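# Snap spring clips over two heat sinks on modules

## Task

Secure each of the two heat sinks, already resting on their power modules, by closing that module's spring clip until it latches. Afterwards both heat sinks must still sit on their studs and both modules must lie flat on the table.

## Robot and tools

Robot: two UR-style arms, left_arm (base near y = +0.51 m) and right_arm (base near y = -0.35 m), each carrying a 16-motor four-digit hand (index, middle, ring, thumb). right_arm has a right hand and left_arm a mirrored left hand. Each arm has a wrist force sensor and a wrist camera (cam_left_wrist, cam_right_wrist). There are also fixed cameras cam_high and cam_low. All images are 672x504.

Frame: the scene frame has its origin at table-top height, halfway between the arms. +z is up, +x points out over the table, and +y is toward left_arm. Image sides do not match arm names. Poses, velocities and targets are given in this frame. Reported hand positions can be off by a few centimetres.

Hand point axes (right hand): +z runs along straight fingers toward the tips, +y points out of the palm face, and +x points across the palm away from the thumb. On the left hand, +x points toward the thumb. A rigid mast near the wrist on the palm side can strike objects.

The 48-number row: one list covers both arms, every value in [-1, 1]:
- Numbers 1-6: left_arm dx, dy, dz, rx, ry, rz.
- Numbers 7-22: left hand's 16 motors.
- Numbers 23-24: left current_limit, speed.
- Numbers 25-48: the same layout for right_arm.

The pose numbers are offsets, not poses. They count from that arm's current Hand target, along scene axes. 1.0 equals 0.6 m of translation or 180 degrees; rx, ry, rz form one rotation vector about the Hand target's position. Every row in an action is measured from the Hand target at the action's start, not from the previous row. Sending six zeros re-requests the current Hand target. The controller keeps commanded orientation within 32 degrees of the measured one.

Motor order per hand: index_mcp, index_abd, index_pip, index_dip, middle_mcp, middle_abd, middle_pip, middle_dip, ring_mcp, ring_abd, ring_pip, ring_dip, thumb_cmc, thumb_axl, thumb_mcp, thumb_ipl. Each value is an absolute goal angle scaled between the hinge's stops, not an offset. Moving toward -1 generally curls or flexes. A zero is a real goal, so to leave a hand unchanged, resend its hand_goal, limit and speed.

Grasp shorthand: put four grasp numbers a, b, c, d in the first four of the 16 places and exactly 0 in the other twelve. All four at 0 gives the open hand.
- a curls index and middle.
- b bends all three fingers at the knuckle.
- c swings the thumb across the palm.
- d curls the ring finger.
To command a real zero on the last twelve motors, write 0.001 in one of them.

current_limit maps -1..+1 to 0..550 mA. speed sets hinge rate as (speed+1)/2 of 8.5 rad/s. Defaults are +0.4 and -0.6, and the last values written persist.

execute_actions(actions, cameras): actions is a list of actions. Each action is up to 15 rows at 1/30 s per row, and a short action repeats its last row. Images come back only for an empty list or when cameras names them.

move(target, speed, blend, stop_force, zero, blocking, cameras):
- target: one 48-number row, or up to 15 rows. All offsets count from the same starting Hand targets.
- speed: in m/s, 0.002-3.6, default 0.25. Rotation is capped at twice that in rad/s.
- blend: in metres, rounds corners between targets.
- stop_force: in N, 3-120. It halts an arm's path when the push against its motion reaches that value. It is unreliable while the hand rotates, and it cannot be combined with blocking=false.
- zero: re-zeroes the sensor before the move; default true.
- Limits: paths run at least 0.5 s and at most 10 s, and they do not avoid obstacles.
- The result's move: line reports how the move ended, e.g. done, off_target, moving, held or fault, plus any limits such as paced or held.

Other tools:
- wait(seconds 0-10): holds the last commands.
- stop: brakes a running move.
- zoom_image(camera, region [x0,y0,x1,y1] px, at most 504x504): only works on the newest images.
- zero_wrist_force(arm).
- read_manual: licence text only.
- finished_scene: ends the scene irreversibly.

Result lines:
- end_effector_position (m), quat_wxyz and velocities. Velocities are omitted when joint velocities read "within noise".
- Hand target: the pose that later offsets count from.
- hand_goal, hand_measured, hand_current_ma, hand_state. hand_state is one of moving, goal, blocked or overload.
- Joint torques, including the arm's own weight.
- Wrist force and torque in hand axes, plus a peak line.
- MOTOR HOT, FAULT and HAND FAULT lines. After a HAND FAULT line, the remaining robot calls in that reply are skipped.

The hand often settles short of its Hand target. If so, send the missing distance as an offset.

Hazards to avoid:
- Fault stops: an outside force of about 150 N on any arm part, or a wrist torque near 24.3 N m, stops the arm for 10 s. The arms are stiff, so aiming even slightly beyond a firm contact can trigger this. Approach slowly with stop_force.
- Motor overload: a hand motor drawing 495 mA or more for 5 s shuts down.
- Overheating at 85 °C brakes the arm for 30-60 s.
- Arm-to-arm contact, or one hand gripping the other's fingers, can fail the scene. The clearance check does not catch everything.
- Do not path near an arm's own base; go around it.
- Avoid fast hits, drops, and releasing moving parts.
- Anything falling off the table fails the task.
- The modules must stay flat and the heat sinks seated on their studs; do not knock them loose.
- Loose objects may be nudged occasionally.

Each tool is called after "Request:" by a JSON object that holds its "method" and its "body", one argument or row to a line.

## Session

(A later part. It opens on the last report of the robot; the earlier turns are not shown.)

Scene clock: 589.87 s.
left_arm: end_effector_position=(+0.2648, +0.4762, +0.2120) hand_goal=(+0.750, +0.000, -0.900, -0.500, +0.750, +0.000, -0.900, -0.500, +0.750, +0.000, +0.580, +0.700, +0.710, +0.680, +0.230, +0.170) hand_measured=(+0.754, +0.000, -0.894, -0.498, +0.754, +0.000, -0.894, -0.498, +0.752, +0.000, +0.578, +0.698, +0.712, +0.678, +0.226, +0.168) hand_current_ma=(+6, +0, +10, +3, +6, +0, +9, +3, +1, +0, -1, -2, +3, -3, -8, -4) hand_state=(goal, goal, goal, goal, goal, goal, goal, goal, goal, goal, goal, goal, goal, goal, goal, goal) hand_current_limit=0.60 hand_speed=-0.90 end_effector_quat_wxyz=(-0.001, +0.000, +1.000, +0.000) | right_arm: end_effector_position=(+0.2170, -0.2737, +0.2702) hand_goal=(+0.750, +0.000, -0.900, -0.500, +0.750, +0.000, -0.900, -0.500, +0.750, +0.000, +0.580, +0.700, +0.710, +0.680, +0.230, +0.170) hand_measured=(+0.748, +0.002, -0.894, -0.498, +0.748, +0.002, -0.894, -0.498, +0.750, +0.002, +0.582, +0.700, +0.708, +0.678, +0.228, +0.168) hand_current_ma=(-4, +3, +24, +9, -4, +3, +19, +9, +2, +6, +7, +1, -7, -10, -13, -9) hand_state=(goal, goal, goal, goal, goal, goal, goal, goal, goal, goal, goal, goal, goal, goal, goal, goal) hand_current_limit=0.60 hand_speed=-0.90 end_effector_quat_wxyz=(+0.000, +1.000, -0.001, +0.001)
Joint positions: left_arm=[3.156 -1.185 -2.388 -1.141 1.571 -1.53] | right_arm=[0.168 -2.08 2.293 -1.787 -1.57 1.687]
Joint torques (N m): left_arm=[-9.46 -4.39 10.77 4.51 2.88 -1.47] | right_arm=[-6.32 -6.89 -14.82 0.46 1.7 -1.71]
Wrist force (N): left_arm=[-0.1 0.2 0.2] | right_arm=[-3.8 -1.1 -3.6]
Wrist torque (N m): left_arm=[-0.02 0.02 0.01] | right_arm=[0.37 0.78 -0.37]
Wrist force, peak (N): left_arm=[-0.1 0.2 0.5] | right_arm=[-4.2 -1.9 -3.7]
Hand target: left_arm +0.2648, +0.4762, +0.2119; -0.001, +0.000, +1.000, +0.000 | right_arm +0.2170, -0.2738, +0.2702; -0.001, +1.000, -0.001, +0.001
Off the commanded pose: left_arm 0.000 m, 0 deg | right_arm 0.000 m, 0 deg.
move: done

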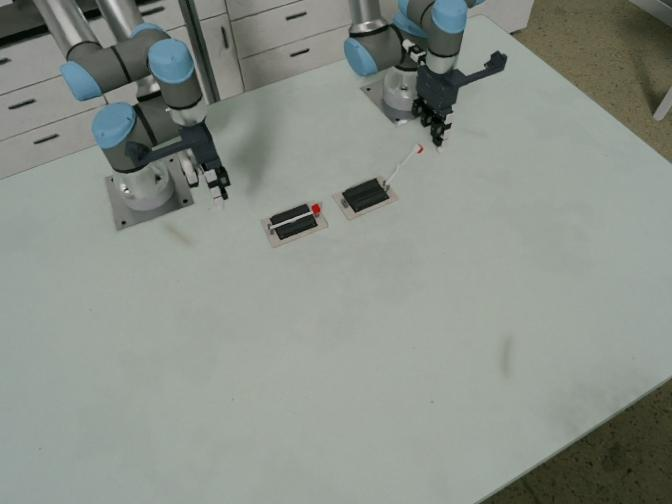

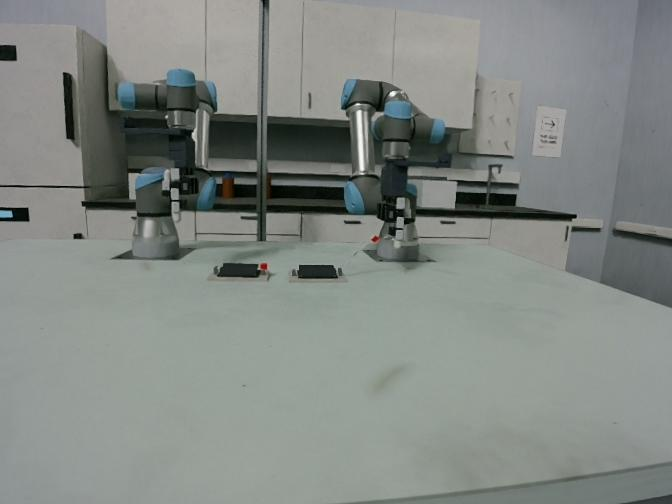

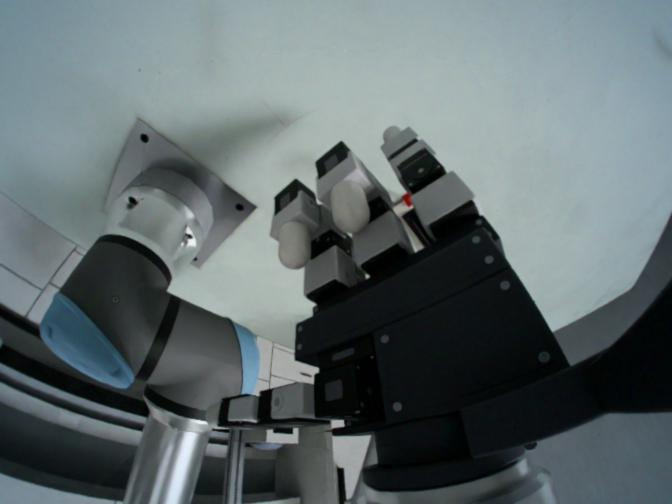

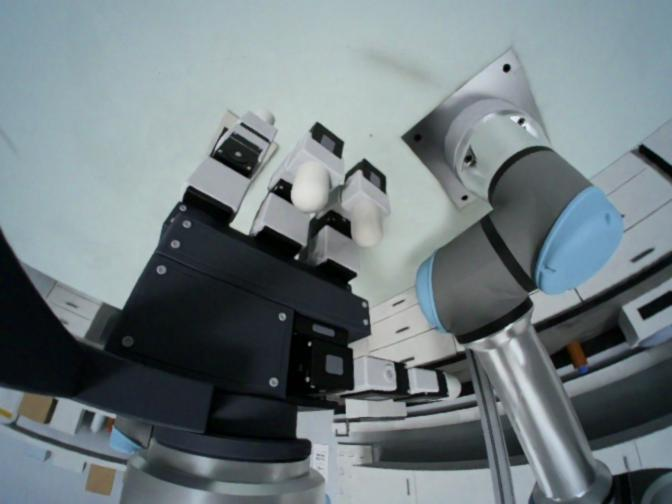

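Request:
{"method": "move", "body": {
  "target": [
    [-0.025,0,0.017,0,0,0, 0.75,0,-0.9,-0.5, 0.75,0,-0.9,-0.5, 0.75,0,0.58,0.70, 0.71,0.68,0.23,0.17, 0.6,-0.9, 0,0,0,0,0,0, 0.75,0,-0.9,-0.5, 0.75,0,-0.9,-0.5, 0.75,0,0.58,0.70, 0.71,0.68,0.23,0.17, 0.6,-0.9],
    [-0.025,-0.055,0.017,0,0,0, 0.75,0,-0.9,-0.5, 0.75,0,-0.9,-0.5, 0.75,0,0.58,0.70, 0.71,0.68,0.23,0.17, 0.6,-0.9, 0,0,0,0,0,0, 0.75,0,-0.9,-0.5, 0.75,0,-0.9,-0.5, 0.75,0,0.58,0.70, 0.71,0.68,0.23,0.17, 0.6,-0.9]
  ],
  "speed": 0.06,
  "blend": 0.005,
  "stop_force": 8,
  "cameras": ["cam_high","cam_low","cam_left_wrist"]
}}

Request:
{"method": "zoom_image", "body": {
  "camera": "cam_high",
  "region": [370, 90, 490, 180]
}}

Request:
{"method": "zoom_image", "body": {
  "camera": "cam_low",
  "region": [290, 190, 450, 290]
}}

Request:
{"method": "zoom_image", "body": {
  "camera": "cam_left_wrist",
  "region": [330, 90, 480, 250]
}}

Scene clock: 629.80 s.
left_arm: end_effector_position=(+0.2498, +0.4432, +0.2221) hand_goal=(+0.750, +0.000, -0.900, -0.500, +0.750, +0.000, -0.900, -0.500, +0.750, +0.000, +0.580, +0.700, +0.710, +0.680, +0.230, +0.170) hand_measured=(+0.754, +0.000, -0.894, -0.498, +0.754, +0.000, -0.894, -0.498, +0.752, +0.000, +0.578, +0.698, +0.712, +0.678, +0.226, +0.168) hand_current_ma=(+6, +0, +10, +3, +6, +0, +9, +3, +1, +0, -1, -2, +3, -3, -8, -4) hand_state=(goal, goal, goal, goal, goal, goal, goal, goal, goal, goal, goal, goal, goal, goal, goal, goal) hand_current_limit=0.60 hand_speed=-0.90 end_effector_quat_wxyz=(-0.001, +0.000, +1.000, +0.000) | right_arm: end_effector_position=(+0.2170, -0.2738, +0.2702) hand_goal=(+0.750, +0.000, -0.900, -0.500, +0.750, +0.000, -0.900, -0.500, +0.750, +0.000, +0.580, +0.700, +0.710, +0.680, +0.230, +0.170) hand_measured=(+0.748, +0.002, -0.894, -0.498, +0.748, +0.002, -0.894, -0.498, +0.750, +0.002, +0.582, +0.700, +0.708, +0.678, +0.228, +0.168) hand_current_ma=(-4, +3, +24, +9, -4, +3, +19, +9, +2, +6, +7, +1, -7, -10, -13, -9) hand_state=(goal, goal, goal, goal, goal, goal, goal, goal, goal, goal, goal, goal, goal, goal, goal, goal) hand_current_limit=0.60 hand_speed=-0.90 end_effector_quat_wxyz=(-0.001, +1.000, -0.001, +0.001)
Joint positions: left_arm=[3.043 -1.172 -2.366 -1.175 1.571 -1.642] | right_arm=[0.168 -2.08 2.293 -1.787 -1.57 1.686]
Joint torques (N m): left_arm=[-9.38 -5.61 29.83 4.42 2.79 -1.47] | right_arm=[-6.12 -7.37 -15.32 0.42 1.72 -1.55]
Wrist force (N): left_arm=[-0.1 0.3 0.0] | right_arm=[-3.5 -1.1 -3.8]
Wrist torque (N m): left_arm=[-0.01 0.01 0.00] | right_arm=[0.39 0.76 -0.35]
Wrist force, peak (N): left_arm=[-0.1 -0.1 0.5] | right_arm=[-3.9 -1.2 -3.7]
Hand target: left_arm +0.2498, +0.4432, +0.2221; -0.001, +0.000, +1.000, +0.000 | right_arm +0.2170, -0.2738, +0.2702; -0.001, +1.000, -0.001, +0.001
Off the commanded pose: left_arm 0.000 m, 0 deg | right_arm 0.000 m, 0 deg.
move: done
Images, in order (width x height): cam_high 672x504, cam_low 672x504, cam_left_wrist 672x504.

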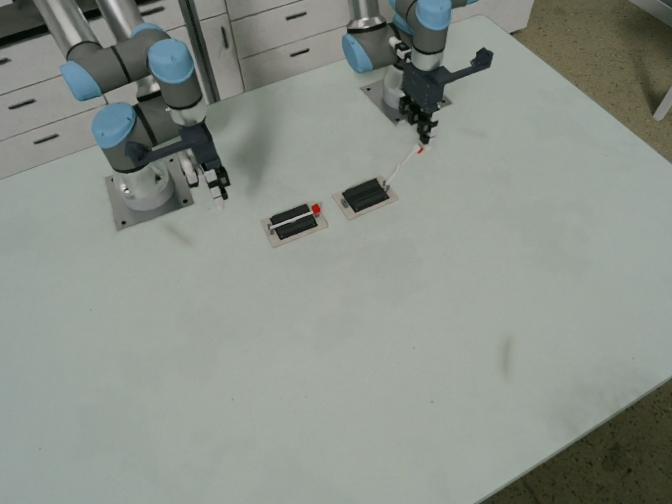

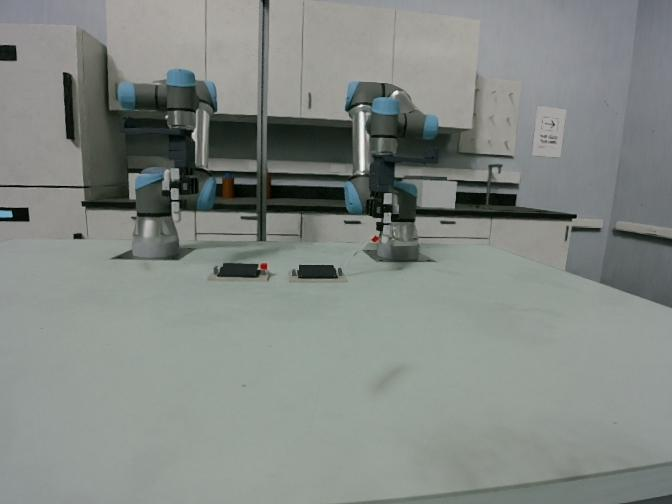

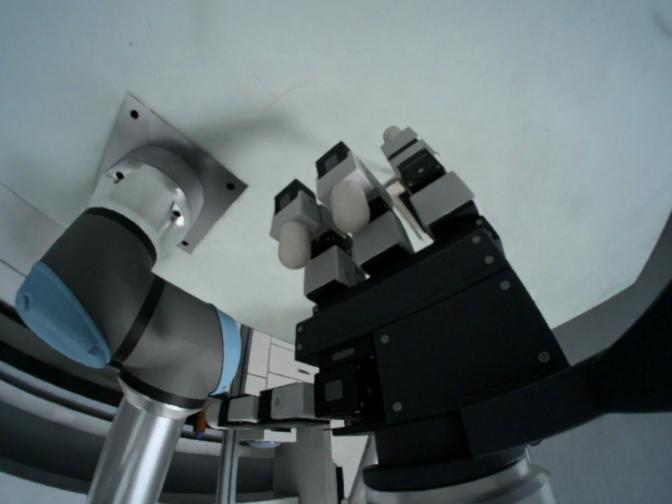

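Scaled by 4.200 from the camera's 672x504 image, which has a finer 960x720 frame.

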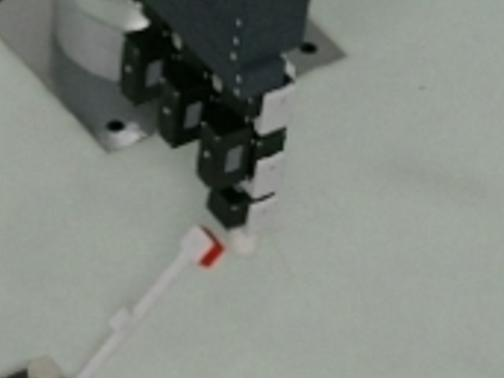

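Scaled by 3.150 from the camera's 672x504 image, which has a finer 960x720 frame.

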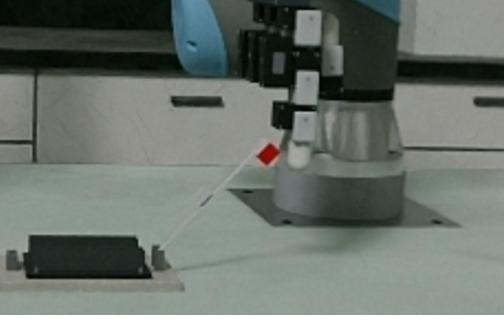

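Scaled by 3.150 from the camera's 672x504 image, which has a finer 960x720 frame.

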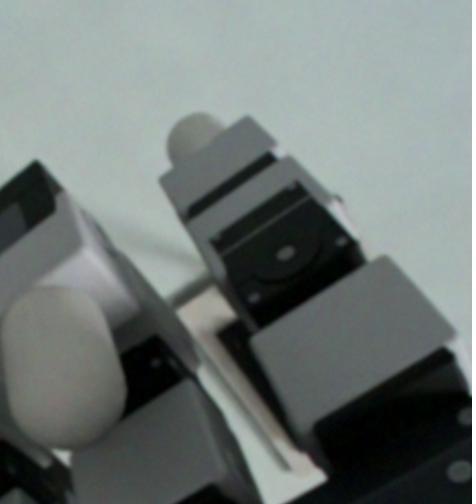

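Request:
{"method": "move", "body": {
  "target": [
    [-0.010,-0.008,0,0,0,0, 0.75,0,-0.9,-0.5, 0.75,0,-0.9,-0.5, 0.75,0,0.58,0.70, 0.71,0.68,0.23,0.17, 0.6,-0.9, 0,0,0,0,0,0, 0.75,0,-0.9,-0.5, 0.75,0,-0.9,-0.5, 0.75,0,0.58,0.70, 0.71,0.68,0.23,0.17, 0.6,-0.9],
    [-0.012,-0.052,0.030,0,0,0, 0.75,0,-0.9,-0.5, 0.75,0,-0.9,-0.5, 0.75,0,0.58,0.70, 0.71,0.68,0.23,0.17, 0.6,-0.9, 0,0,0,0,0,0, 0.75,0,-0.9,-0.5, 0.75,0,-0.9,-0.5, 0.75,0,0.58,0.70, 0.71,0.68,0.23,0.17, 0.6,-0.9],
    [-0.015,-0.102,0.057,0,0,0, 0.75,0,-0.9,-0.5, 0.75,0,-0.9,-0.5, 0.75,0,0.58,0.70, 0.71,0.68,0.23,0.17, 0.6,-0.9, 0,0,0,0,0,0, 0.75,0,-0.9,-0.5, 0.75,0,-0.9,-0.5, 0.75,0,0.58,0.70, 0.71,0.68,0.23,0.17, 0.6,-0.9]
  ],
  "speed": [0.03,0.05,0.05],
  "blend": [0.005,0.01,0],
  "stop_force": 10,
  "cameras": ["cam_high","cam_low","cam_left_wrist"]
}}

Request:
{"method": "zoom_image", "body": {
  "camera": "cam_high",
  "region": [350, 100, 470, 190]
}}

Request:
{"method": "zoom_image", "body": {
  "camera": "cam_low",
  "region": [280, 190, 440, 290]
}}

Scene clock: 658.03 s.
left_arm: end_effector_position=(+0.2408, +0.3820, +0.2563) hand_goal=(+0.750, +0.000, -0.900, -0.500, +0.750, +0.000, -0.900, -0.500, +0.750, +0.000, +0.580, +0.700, +0.710, +0.680, +0.230, +0.170) hand_measured=(+0.754, +0.000, -0.894, -0.498, +0.754, +0.000, -0.894, -0.498, +0.738, +0.000, +0.576, +0.698, +0.712, +0.678, +0.226, +0.168) hand_current_ma=(+6, +0, +10, +3, +6, +0, +9, +3, -20, +0, -6, -2, +3, -3, -8, -4) hand_state=(goal, goal, goal, goal, goal, goal, goal, goal, goal, goal, goal, goal, goal, goal, goal, goal) hand_current_limit=0.60 hand_speed=-0.90 end_effector_quat_wxyz=(-0.001, +0.000, +1.000, +0.000) | right_arm: end_effector_position=(+0.2170, -0.2738, +0.2702) hand_goal=(+0.750, +0.000, -0.900, -0.500, +0.750, +0.000, -0.900, -0.500, +0.750, +0.000, +0.580, +0.700, +0.710, +0.680, +0.230, +0.170) hand_measured=(+0.748, +0.002, -0.894, -0.498, +0.748, +0.002, -0.894, -0.498, +0.750, +0.002, +0.582, +0.700, +0.708, +0.678, +0.228, +0.168) hand_current_ma=(-4, +3, +24, +9, -4, +3, +19, +9, +2, +6, +7, +1, -7, -10, -13, -9) hand_state=(goal, goal, goal, goal, goal, goal, goal, goal, goal, goal, goal, goal, goal, goal, goal, goal) hand_current_limit=0.60 hand_speed=-0.90 end_effector_quat_wxyz=(-0.001, +1.000, -0.001, +0.001)
Joint positions: left_arm=[2.844 -1.218 -2.247 -1.249 1.571 -1.842] | right_arm=[0.168 -2.08 2.293 -1.787 -1.57 1.686]
Joint torques (N m): left_arm=[-9.77 -3.04 30.57 0.13 2.76 -1.4] | right_arm=[-6.6 -6.48 -15.41 0.27 1.55 -1.51]
Wrist force (N): left_arm=[0.0 0.5 0.3] | right_arm=[-3.7 -1.1 -3.4]
Wrist torque (N m): left_arm=[-0.03 0.00 0.02] | right_arm=[0.36 0.77 -0.36]
Wrist force, peak (N): left_arm=[-0.2 1.1 -0.2] | right_arm=[-3.8 -1.2 -4.0]
Hand target: left_arm +0.2408, +0.3820, +0.2563; -0.001, +0.000, +1.000, +0.000 | right_arm +0.2170, -0.2738, +0.2702; -0.001, +1.000, -0.001, +0.001
Off the commanded pose: left_arm 0.000 m, 0 deg | right_arm 0.000 m, 0 deg.
move: done; blend cut to 0.0038 m at target 1
Images, in order (width x height): cam_high 672x504, cam_low 672x504, cam_left_wrist 672x504.

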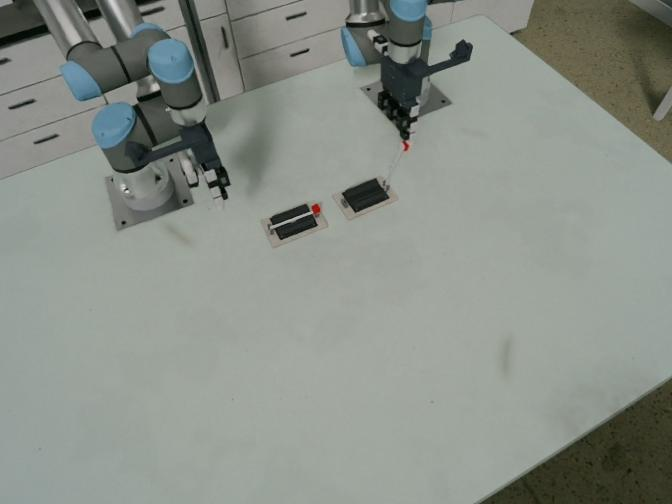

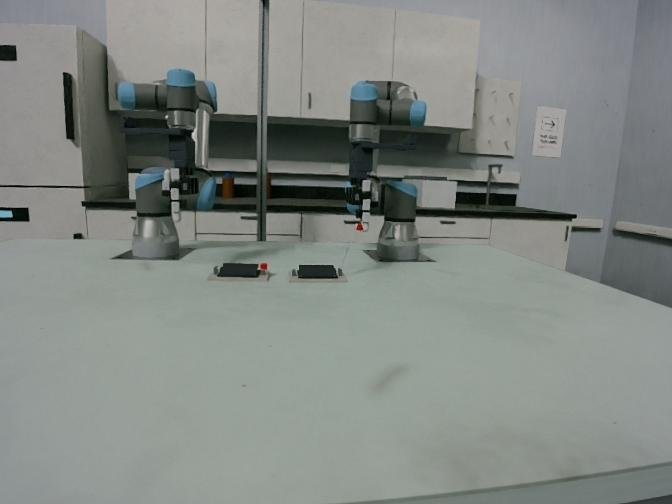

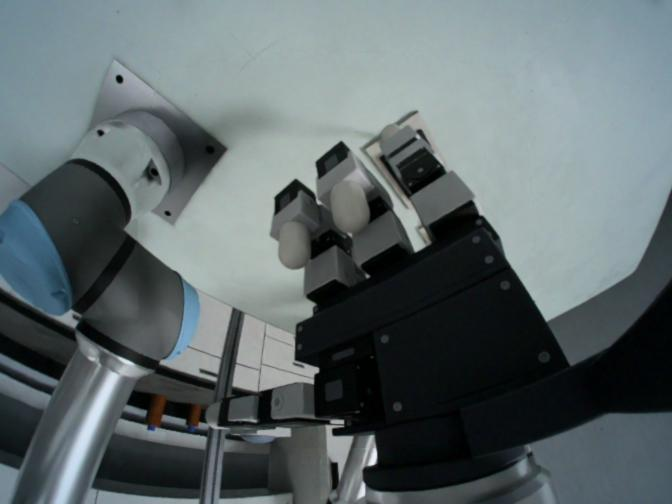

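Scaled by 4.200 from the camera's 672x504 image, which has a finer 960x720 frame.

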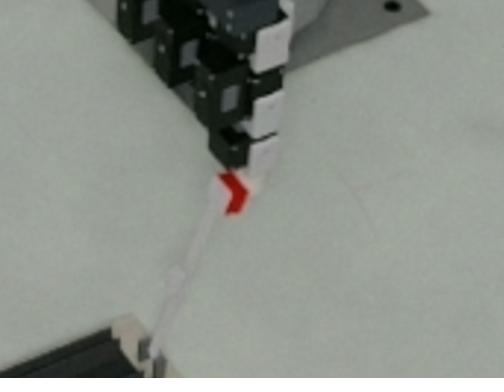

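Scaled by 3.150 from the camera's 672x504 image, which has a finer 960x720 frame.

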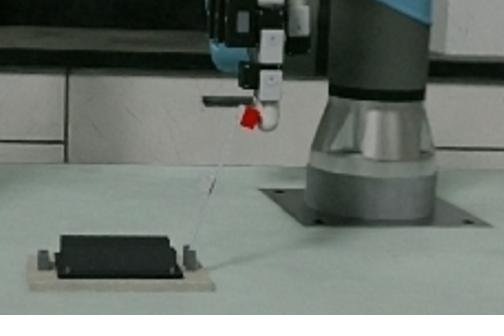

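Request:
{"method": "move", "body": {
  "target": [
    [-0.003,-0.053,0.017,0,0,0, 0.75,0,-0.9,-0.5, 0.75,0,-0.9,-0.5, 0.75,0,0.58,0.70, 0.71,0.68,0.23,0.17, 0.6,-0.9, 0,0,0,0,0,0, 0.75,0,-0.9,-0.5, 0.75,0,-0.9,-0.5, 0.75,0,0.58,0.70, 0.71,0.68,0.23,0.17, 0.6,-0.9],
    [-0.005,-0.107,0.022,0,0,0, 0.75,0,-0.9,-0.5, 0.75,0,-0.9,-0.5, 0.75,0,0.58,0.70, 0.71,0.68,0.23,0.17, 0.6,-0.9, 0,0,0,0,0,0, 0.75,0,-0.9,-0.5, 0.75,0,-0.9,-0.5, 0.75,0,0.58,0.70, 0.71,0.68,0.23,0.17, 0.6,-0.9]
  ],
  "speed": 0.04,
  "blend": [0.01,0],
  "stop_force": 10,
  "cameras": ["cam_high","cam_low","cam_left_wrist"]
}}

Request:
{"method": "zoom_image", "body": {
  "camera": "cam_high",
  "region": [330, 110, 450, 200]
}}

Request:
{"method": "zoom_image", "body": {
  "camera": "cam_low",
  "region": [270, 190, 430, 290]
}}

Scene clock: 677.00 s.
left_arm: end_effector_position=(+0.2378, +0.3178, +0.2695) hand_goal=(+0.750, +0.000, -0.900, -0.500, +0.750, +0.000, -0.900, -0.500, +0.750, +0.000, +0.580, +0.700, +0.710, +0.680, +0.230, +0.170) hand_measured=(+0.754, +0.000, -0.894, -0.498, +0.754, +0.000, -0.894, -0.498, +0.738, +0.000, +0.576, +0.698, +0.712, +0.678, +0.226, +0.168) hand_current_ma=(+6, +0, +10, +3, +6, +0, +9, +3, -20, +0, -6, -2, +3, -3, -8, -4) hand_state=(goal, goal, goal, goal, goal, goal, goal, goal, goal, goal, goal, goal, goal, goal, goal, goal) hand_current_limit=0.60 hand_speed=-0.90 end_effector_quat_wxyz=(-0.001, +0.000, +1.000, +0.000) | right_arm: end_effector_position=(+0.2170, -0.2738, +0.2702) hand_goal=(+0.750, +0.000, -0.900, -0.500, +0.750, +0.000, -0.900, -0.500, +0.750, +0.000, +0.580, +0.700, +0.710, +0.680, +0.230, +0.170) hand_measured=(+0.748, +0.002, -0.894, -0.498, +0.748, +0.002, -0.894, -0.498, +0.750, +0.002, +0.582, +0.700, +0.708, +0.678, +0.228, +0.168) hand_current_ma=(-4, +3, +24, +9, -4, +3, +19, +9, +2, +6, +7, +1, -7, -10, -13, -9) hand_state=(goal, goal, goal, goal, goal, goal, goal, goal, goal, goal, goal, goal, goal, goal, goal, goal) hand_current_limit=0.60 hand_speed=-0.90 end_effector_quat_wxyz=(-0.001, +1.000, -0.001, +0.001)
Joint positions: left_arm=[2.667 -1.325 -2.14 -1.248 1.57 -2.018] | right_arm=[0.168 -2.08 2.293 -1.787 -1.57 1.686]
Joint torques (N m): left_arm=[-9.61 1.62 30.84 4.5 2.81 -1.53] | right_arm=[-5.26 -7.25 -15.1 -0.01 1.41 -1.56]
Wrist force (N): left_arm=[-0.1 0.5 0.1] | right_arm=[-3.8 -1.2 -3.3]
Wrist torque (N m): left_arm=[0.01 0.02 0.01] | right_arm=[0.34 0.79 -0.37]
Wrist force, peak (N): left_arm=[0.4 0.8 0.2] | right_arm=[-3.9 -1.4 -3.6]
Hand target: left_arm +0.2378, +0.3178, +0.2695; -0.001, +0.000, +1.000, +0.000 | right_arm +0.2170, -0.2738, +0.2702; -0.001, +1.000, -0.001, +0.001
Off the commanded pose: left_arm 0.000 m, 0 deg | right_arm 0.000 m, 0 deg.
move: done
Images, in order (width x height): cam_high 672x504, cam_low 672x504, cam_left_wrist 672x504.

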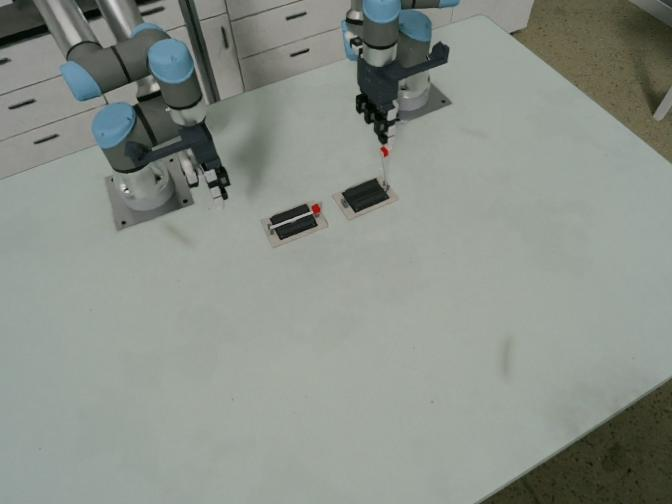

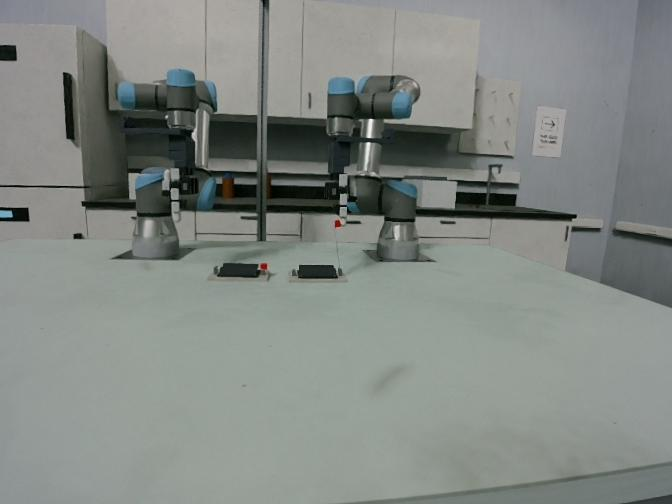

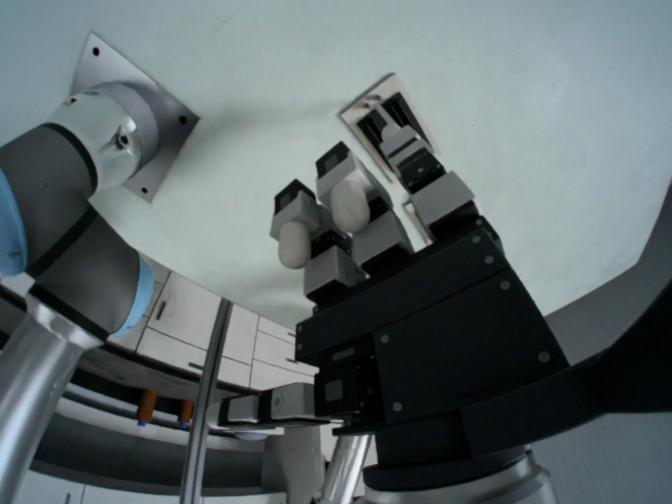

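Scaled by 4.200 from the camera's 672x504 image, which has a finer 960x720 frame.

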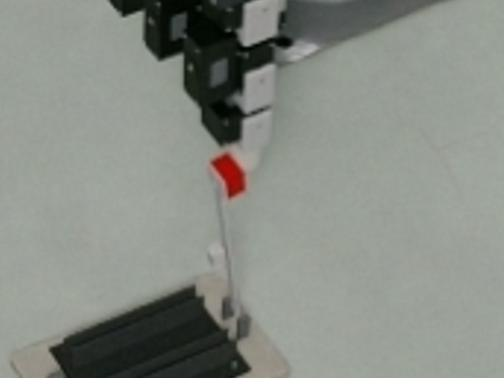

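Scaled by 3.150 from the camera's 672x504 image, which has a finer 960x720 frame.

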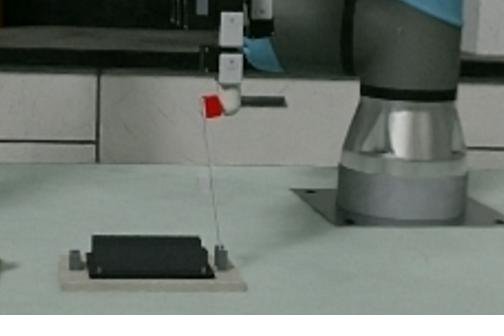

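Request:
{"method": "move", "body": {
  "target": [
    [-0.003,-0.06,-0.01,0,0,0, 0.75,0,-0.9,-0.5, 0.75,0,-0.9,-0.5, 0.75,0,0.58,0.70, 0.71,0.68,0.23,0.17, 0.6,-0.9, 0,0,0,0,0,0, 0.75,0,-0.9,-0.5, 0.75,0,-0.9,-0.5, 0.75,0,0.58,0.70, 0.71,0.68,0.23,0.17, 0.6,-0.9],
    [-0.006,-0.112,-0.038,0,0,0, 0.75,0,-0.9,-0.5, 0.75,0,-0.9,-0.5, 0.75,0,0.58,0.70, 0.71,0.68,0.23,0.17, 0.6,-0.9, 0,0,0,0,0,0, 0.75,0,-0.9,-0.5, 0.75,0,-0.9,-0.5, 0.75,0,0.58,0.70, 0.71,0.68,0.23,0.17, 0.6,-0.9]
  ],
  "speed": 0.04,
  "blend": [0.01,0],
  "stop_force": 10,
  "cameras": ["cam_high","cam_low","cam_left_wrist"]
}}

Request:
{"method": "zoom_image", "body": {
  "camera": "cam_high",
  "region": [320, 130, 440, 220]
}}

Request:
{"method": "zoom_image", "body": {
  "camera": "cam_low",
  "region": [270, 190, 430, 290]
}}

Scene clock: 689.50 s.
left_arm: end_effector_position=(+0.2342, +0.2506, +0.2467) hand_goal=(+0.750, +0.000, -0.900, -0.500, +0.750, +0.000, -0.900, -0.500, +0.750, +0.000, +0.580, +0.700, +0.710, +0.680, +0.230, +0.170) hand_measured=(+0.754, +0.000, -0.894, -0.498, +0.754, +0.000, -0.894, -0.498, +0.740, +0.000, +0.576, +0.698, +0.712, +0.678, +0.226, +0.168) hand_current_ma=(+6, +0, +10, +3, +6, +0, +9, +3, -17, +0, -6, -2, +3, -3, -8, -4) hand_state=(goal, goal, goal, goal, goal, goal, goal, goal, goal, goal, goal, goal, goal, goal, goal, goal) hand_current_limit=0.60 hand_speed=-0.90 end_effector_quat_wxyz=(-0.001, +0.000, +1.000, +0.000) | right_arm: end_effector_position=(+0.2170, -0.2738, +0.2702) hand_goal=(+0.750, +0.000, -0.900, -0.500, +0.750, +0.000, -0.900, -0.500, +0.750, +0.000, +0.580, +0.700, +0.710, +0.680, +0.230, +0.170) hand_measured=(+0.748, +0.002, -0.894, -0.498, +0.748, +0.002, -0.894, -0.498, +0.750, +0.002, +0.582, +0.700, +0.708, +0.678, +0.228, +0.168) hand_current_ma=(-4, +3, +24, +9, -4, +3, +19, +9, +2, +6, +7, +1, -7, -10, -13, -9) hand_state=(goal, goal, goal, goal, goal, goal, goal, goal, goal, goal, goal, goal, goal, goal, goal, goal) hand_current_limit=0.60 hand_speed=-0.90 end_effector_quat_wxyz=(-0.001, +1.000, -0.001, +0.001)
Joint positions: left_arm=[2.515 -1.478 -2.08 -1.156 1.57 -2.171] | right_arm=[0.168 -2.08 2.293 -1.787 -1.57 1.686]
Joint torques (N m): left_arm=[-10.09 7.45 29.84 4.51 2.7 -1.55] | right_arm=[-6.22 -5.71 -16.14 0.12 1.59 -1.57]
Wrist force (N): left_arm=[-0.2 0.6 0.1] | right_arm=[-3.7 -1.1 -3.6]
Wrist torque (N m): left_arm=[0.05 -0.01 -0.03] | right_arm=[0.38 0.77 -0.36]
Wrist force, peak (N): left_arm=[-0.1 0.9 0.3] | right_arm=[-3.9 -1.0 -3.7]
Hand target: left_arm +0.2342, +0.2506, +0.2467; -0.001, +0.000, +1.000, +0.000 | right_arm +0.2170, -0.2738, +0.2702; -0.001, +1.000, -0.001, +0.001
Off the commanded pose: left_arm 0.000 m, 0 deg | right_arm 0.000 m, 0 deg.
move: done
Images, in order (width x height): cam_high 672x504, cam_low 672x504, cam_left_wrist 672x504.

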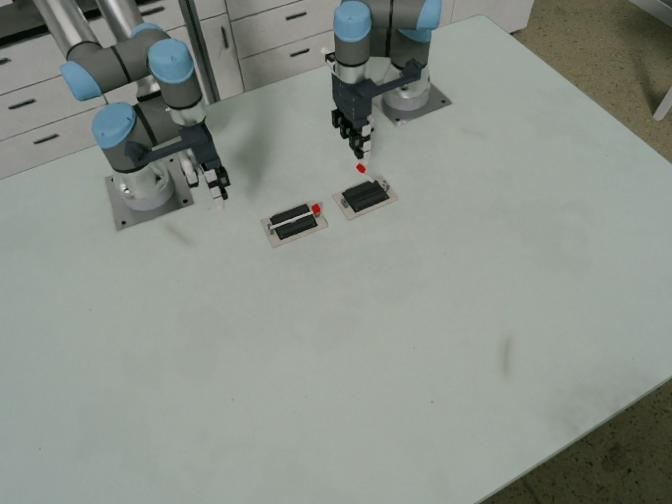

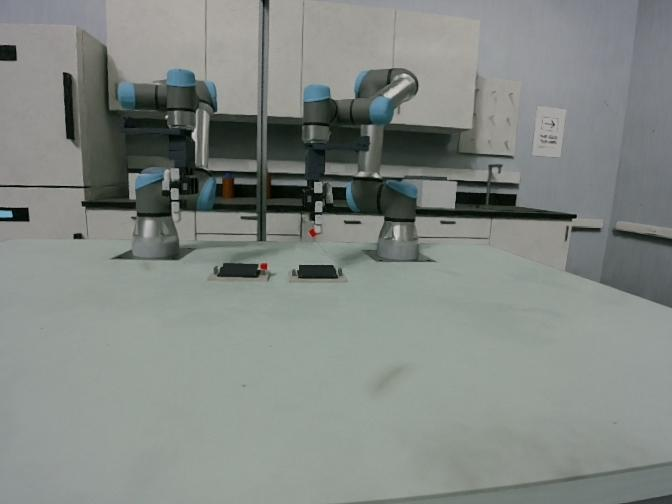

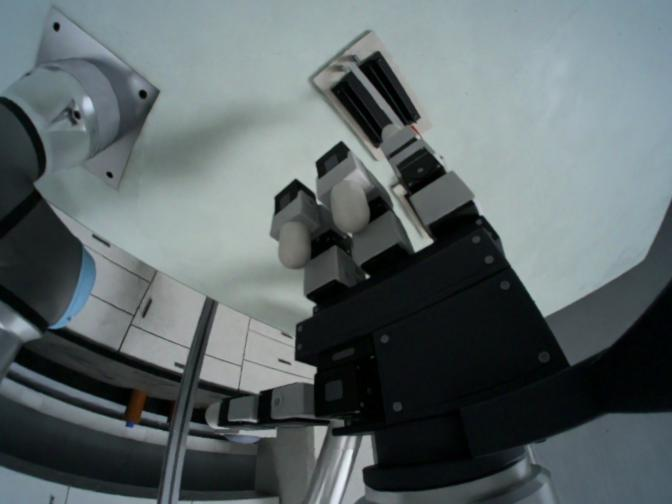

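Scaled by 4.200 from the camera's 672x504 image, which has a finer 960x720 frame.

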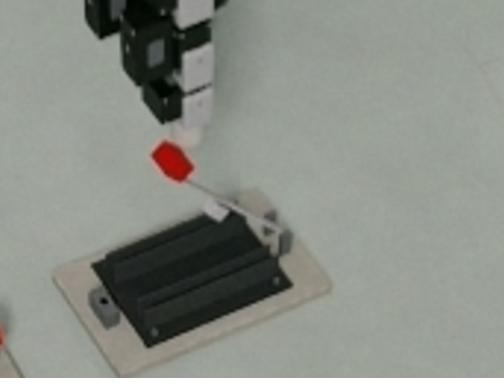

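Scaled by 3.150 from the camera's 672x504 image, which has a finer 960x720 frame.

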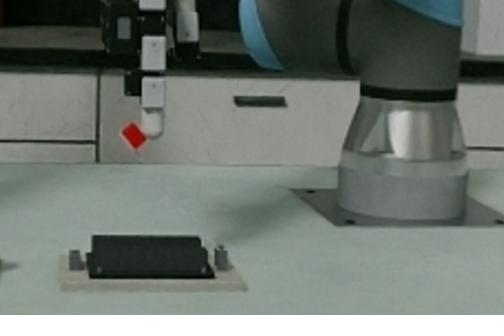

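Request:
{"method": "move", "body": {
  "target": [
    [-0.002,-0.036,-0.026,0,0,0, 0.75,0,-0.9,-0.5, 0.75,0,-0.9,-0.5, 0.75,0,0.58,0.70, 0.71,0.68,0.23,0.17, 0.6,-0.9, 0,0,0,0,0,0, 0.75,0,-0.9,-0.5, 0.75,0,-0.9,-0.5, 0.75,0,0.58,0.70, 0.71,0.68,0.23,0.17, 0.6,-0.9],
    [-0.003,-0.07,-0.063,0,0,0, 0.75,0,-0.9,-0.5, 0.75,0,-0.9,-0.5, 0.75,0,0.58,0.70, 0.71,0.68,0.23,0.17, 0.6,-0.9, 0,0,0,0,0,0, 0.75,0,-0.9,-0.5, 0.75,0,-0.9,-0.5, 0.75,0,0.58,0.70, 0.71,0.68,0.23,0.17, 0.6,-0.9]
  ],
  "speed": 0.04,
  "blend": [0.01,0],
  "stop_force": 10,
  "cameras": ["cam_high","cam_low","cam_left_wrist"]
}}

Request:
{"method": "zoom_image", "body": {
  "camera": "cam_high",
  "region": [310, 130, 430, 220]
}}

Request:
{"method": "zoom_image", "body": {
  "camera": "cam_low",
  "region": [260, 200, 390, 290]
}}

Scene clock: 704.87 s.
left_arm: end_effector_position=(+0.2324, +0.2086, +0.2089) hand_goal=(+0.750, +0.000, -0.900, -0.500, +0.750, +0.000, -0.900, -0.500, +0.750, +0.000, +0.580, +0.700, +0.710, +0.680, +0.230, +0.170) hand_measured=(+0.754, +0.000, -0.894, -0.498, +0.754, +0.000, -0.894, -0.498, +0.742, +0.000, +0.576, +0.698, +0.712, +0.678, +0.226, +0.168) hand_current_ma=(+6, +0, +10, +3, +6, +0, +9, +3, -15, +0, -6, -2, +3, -3, -8, -4) hand_state=(goal, goal, goal, goal, goal, goal, goal, goal, goal, goal, goal, goal, goal, goal, goal, goal) hand_current_limit=0.60 hand_speed=-0.90 end_effector_quat_wxyz=(-0.001, +0.000, +1.000, +0.000) | right_arm: end_effector_position=(+0.2170, -0.2738, +0.2702) hand_goal=(+0.750, +0.000, -0.900, -0.500, +0.750, +0.000, -0.900, -0.500, +0.750, +0.000, +0.580, +0.700, +0.710, +0.680, +0.230, +0.170) hand_measured=(+0.748, +0.002, -0.894, -0.498, +0.748, +0.002, -0.894, -0.498, +0.750, +0.002, +0.582, +0.700, +0.708, +0.678, +0.228, +0.168) hand_current_ma=(-4, +3, +24, +9, -4, +3, +19, +9, +2, +6, +7, +1, -7, -10, -13, -9) hand_state=(goal, goal, goal, goal, goal, goal, goal, goal, goal, goal, goal, goal, goal, goal, goal, goal) hand_current_limit=0.60 hand_speed=-0.90 end_effector_quat_wxyz=(-0.001, +1.000, -0.001, +0.001)
Joint positions: left_arm=[2.435 -1.606 -2.064 -1.043 1.57 -2.251] | right_arm=[0.168 -2.08 2.293 -1.787 -1.57 1.686]
Joint torques (N m): left_arm=[-9.51 11.47 28.61 4.51 2.4 -1.51] | right_arm=[-5.64 -5.87 -15.8 -0.12 1.54 -1.59]
Wrist force (N): left_arm=[-0.1 0.5 -0.1] | right_arm=[-3.6 -1.0 -3.5]
Wrist torque (N m): left_arm=[0.03 0.01 -0.03] | right_arm=[0.38 0.76 -0.35]
Wrist force, peak (N): left_arm=[-0.2 0.8 0.0] | right_arm=[-3.7 -1.2 -3.8]
Hand target: left_arm +0.2324, +0.2086, +0.2089; -0.001, +0.000, +1.000, +0.000 | right_arm +0.2170, -0.2738, +0.2702; -0.001, +1.000, -0.001, +0.001
Off the commanded pose: left_arm 0.000 m, 0 deg | right_arm 0.000 m, 0 deg.
move: done
Images, in order (width x height): cam_high 672x504, cam_low 672x504, cam_left_wrist 672x504.

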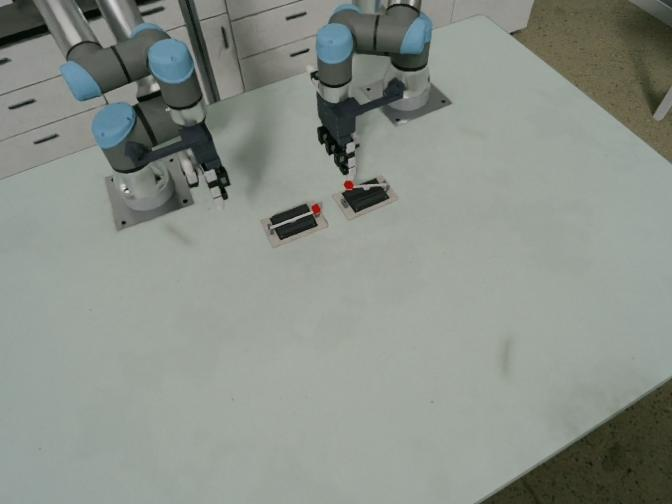

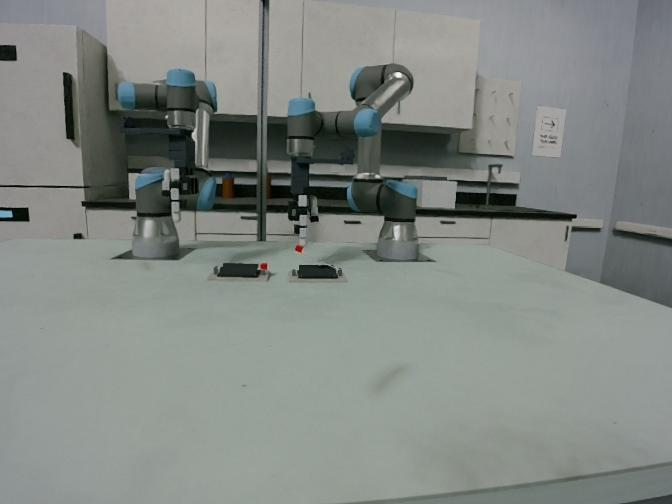

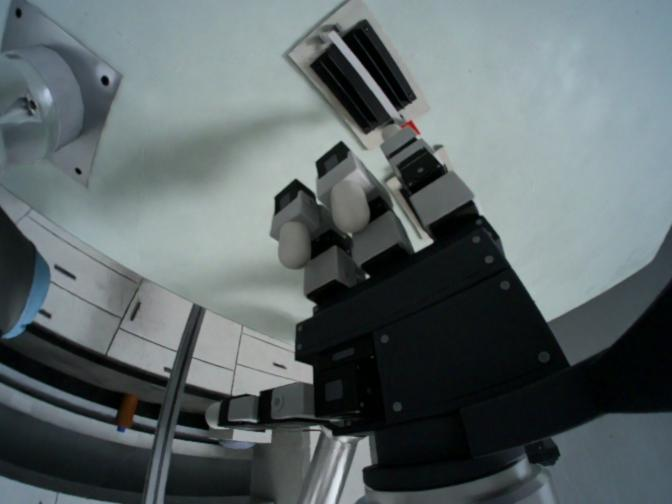

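Scaled by 4.200 from the camera's 672x504 image, which has a finer 960x720 frame.

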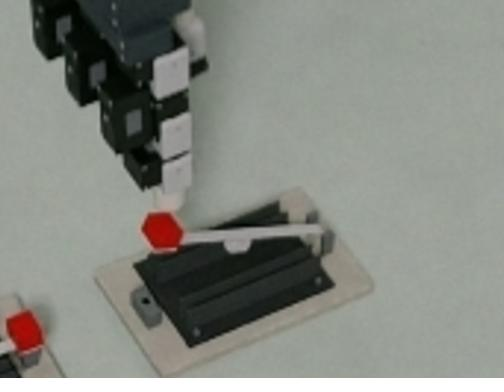

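Scaled by 3.877 from the camera's 672x504 image, which has a finer 960x720 frame.

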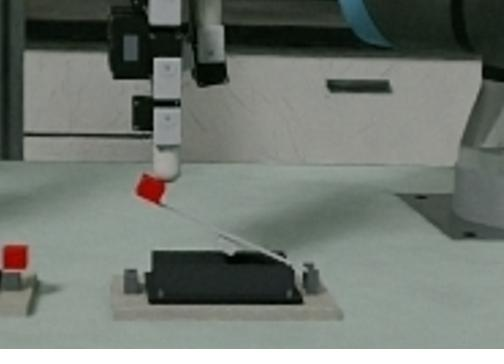

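Request:
{"method": "move", "body": {
  "target": [
    [0.0,0.0,0.025,0,0,0, 0.75,0,-0.9,-0.5, 0.75,0,-0.9,-0.5, 0.75,0,0.58,0.70, 0.71,0.68,0.23,0.17, 0.6,-0.9, 0,0,0,0,0,0, 0.75,0,-0.9,-0.5, 0.75,0,-0.9,-0.5, 0.75,0,0.58,0.70, 0.71,0.68,0.23,0.17, 0.6,-0.9],
    [0.014,-0.024,0.025,0,0,0, 0.75,0,-0.9,-0.5, 0.75,0,-0.9,-0.5, 0.75,0,0.58,0.70, 0.71,0.68,0.23,0.17, 0.6,-0.9, 0,0,0,0,0,0, 0.75,0,-0.9,-0.5, 0.75,0,-0.9,-0.5, 0.75,0,0.58,0.70, 0.71,0.68,0.23,0.17, 0.6,-0.9],
    [0.014,-0.034,-0.04,0,0,0, 0.75,0,-0.9,-0.5, 0.75,0,-0.9,-0.5, 0.75,0,0.58,0.70, 0.71,0.68,0.23,0.17, 0.6,-0.9, 0,0,0,0,0,0, 0.75,0,-0.9,-0.5, 0.75,0,-0.9,-0.5, 0.75,0,0.58,0.70, 0.71,0.68,0.23,0.17, 0.6,-0.9]
  ],
  "speed": [0.05,0.05,0.04],
  "blend": [0.003,0.003,0],
  "stop_force": 10,
  "cameras": ["cam_high","cam_low","cam_left_wrist"]
}}

Request:
{"method": "zoom_image", "body": {
  "camera": "cam_high",
  "region": [310, 140, 410, 220]
}}

Request:
{"method": "zoom_image", "body": {
  "camera": "cam_low",
  "region": [260, 210, 370, 290]
}}

Scene clock: 724.17 s.
left_arm: end_effector_position=(+0.2408, +0.1882, +0.1849) hand_goal=(+0.750, +0.000, -0.900, -0.500, +0.750, +0.000, -0.900, -0.500, +0.750, +0.000, +0.580, +0.700, +0.710, +0.680, +0.230, +0.170) hand_measured=(+0.754, +0.000, -0.894, -0.498, +0.754, +0.000, -0.894, -0.498, +0.748, +0.000, +0.578, +0.698, +0.712, +0.678, +0.226, +0.168) hand_current_ma=(+5, +0, +10, +3, +6, +0, +9, +3, -3, +0, -3, -2, +3, -3, -8, -4) hand_state=(goal, goal, goal, goal, goal, goal, goal, goal, goal, goal, goal, goal, goal, goal, goal, goal) hand_current_limit=0.60 hand_speed=-0.90 end_effector_quat_wxyz=(-0.001, +0.000, +1.000, +0.000) | right_arm: end_effector_position=(+0.2170, -0.2738, +0.2702) hand_goal=(+0.750, +0.000, -0.900, -0.500, +0.750, +0.000, -0.900, -0.500, +0.750, +0.000, +0.580, +0.700, +0.710, +0.680, +0.230, +0.170) hand_measured=(+0.748, +0.002, -0.894, -0.498, +0.748, +0.002, -0.894, -0.498, +0.750, +0.002, +0.582, +0.700, +0.708, +0.678, +0.228, +0.168) hand_current_ma=(-4, +3, +24, +9, -4, +3, +19, +9, +2, +6, +7, +1, -7, -10, -13, -9) hand_state=(goal, goal, goal, goal, goal, goal, goal, goal, goal, goal, goal, goal, goal, goal, goal, goal) hand_current_limit=0.60 hand_speed=-0.90 end_effector_quat_wxyz=(-0.001, +1.000, -0.001, +0.001)
Joint positions: left_arm=[2.413 -1.691 -2.044 -0.979 1.57 -2.273] | right_arm=[0.168 -2.08 2.293 -1.787 -1.57 1.686]
Joint torques (N m): left_arm=[-9.28 14.44 9.05 4.41 -0.17 -1.38] | right_arm=[-3.96 -6.45 -14.64 0.04 1.55 -1.47]
Wrist force (N): left_arm=[0.0 0.7 -0.2] | right_arm=[-3.5 -1.2 -3.5]
Wrist torque (N m): left_arm=[0.09 -0.05 -0.01] | right_arm=[0.36 0.75 -0.34]
Wrist force, peak (N): left_arm=[0.0 0.7 -0.2] | right_arm=[-3.9 -1.2 -3.7]
Hand target: left_arm +0.2408, +0.1882, +0.1849; -0.001, +0.000, +1.000, +0.000 | right_arm +0.2170, -0.2738, +0.2702; -0.001, +1.000, -0.001, +0.001
Off the commanded pose: left_arm 0.000 m, 0 deg | right_arm 0.000 m, 0 deg.
move: done
Images, in order (width x height): cam_high 672x504, cam_low 672x504, cam_left_wrist 672x504.

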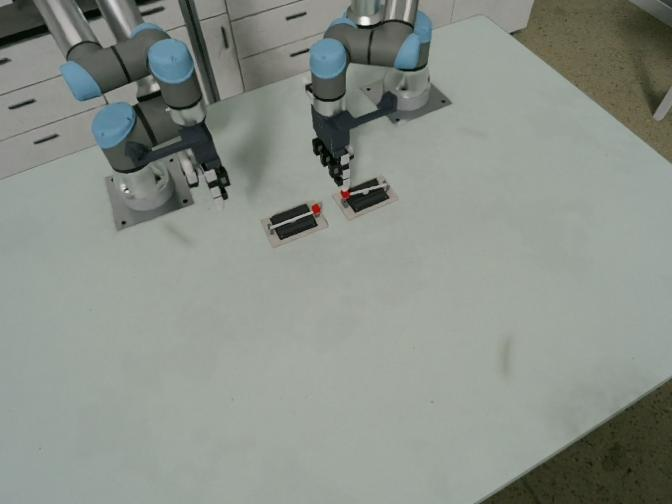

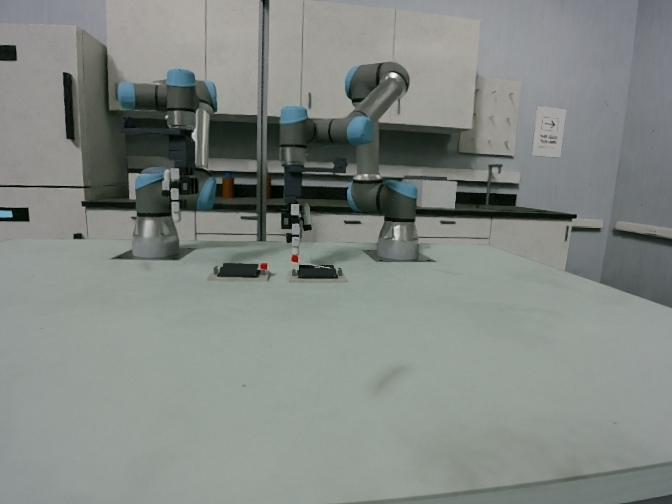

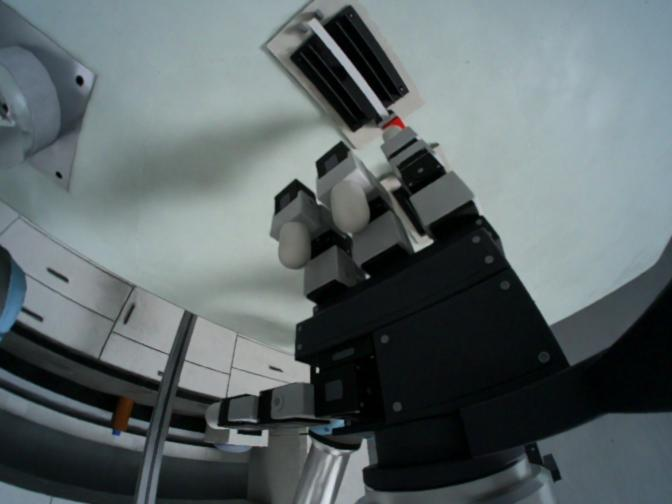

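Scaled by 5.040 from the camera's 672x504 image, which has a finer 960x720 frame.

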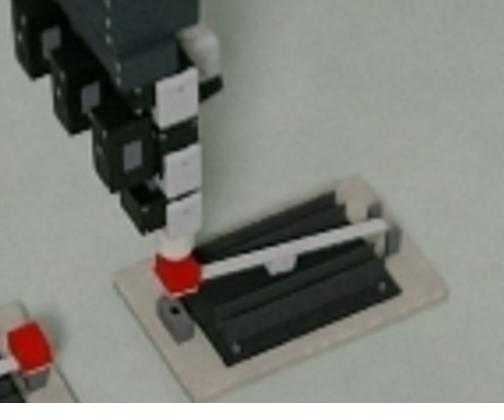

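Scaled by 4.582 from the camera's 672x504 image, which has a finer 960x720 frame.

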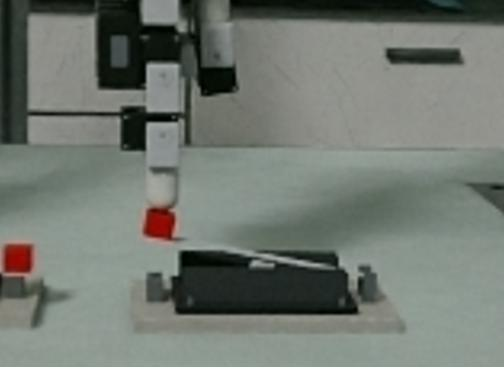

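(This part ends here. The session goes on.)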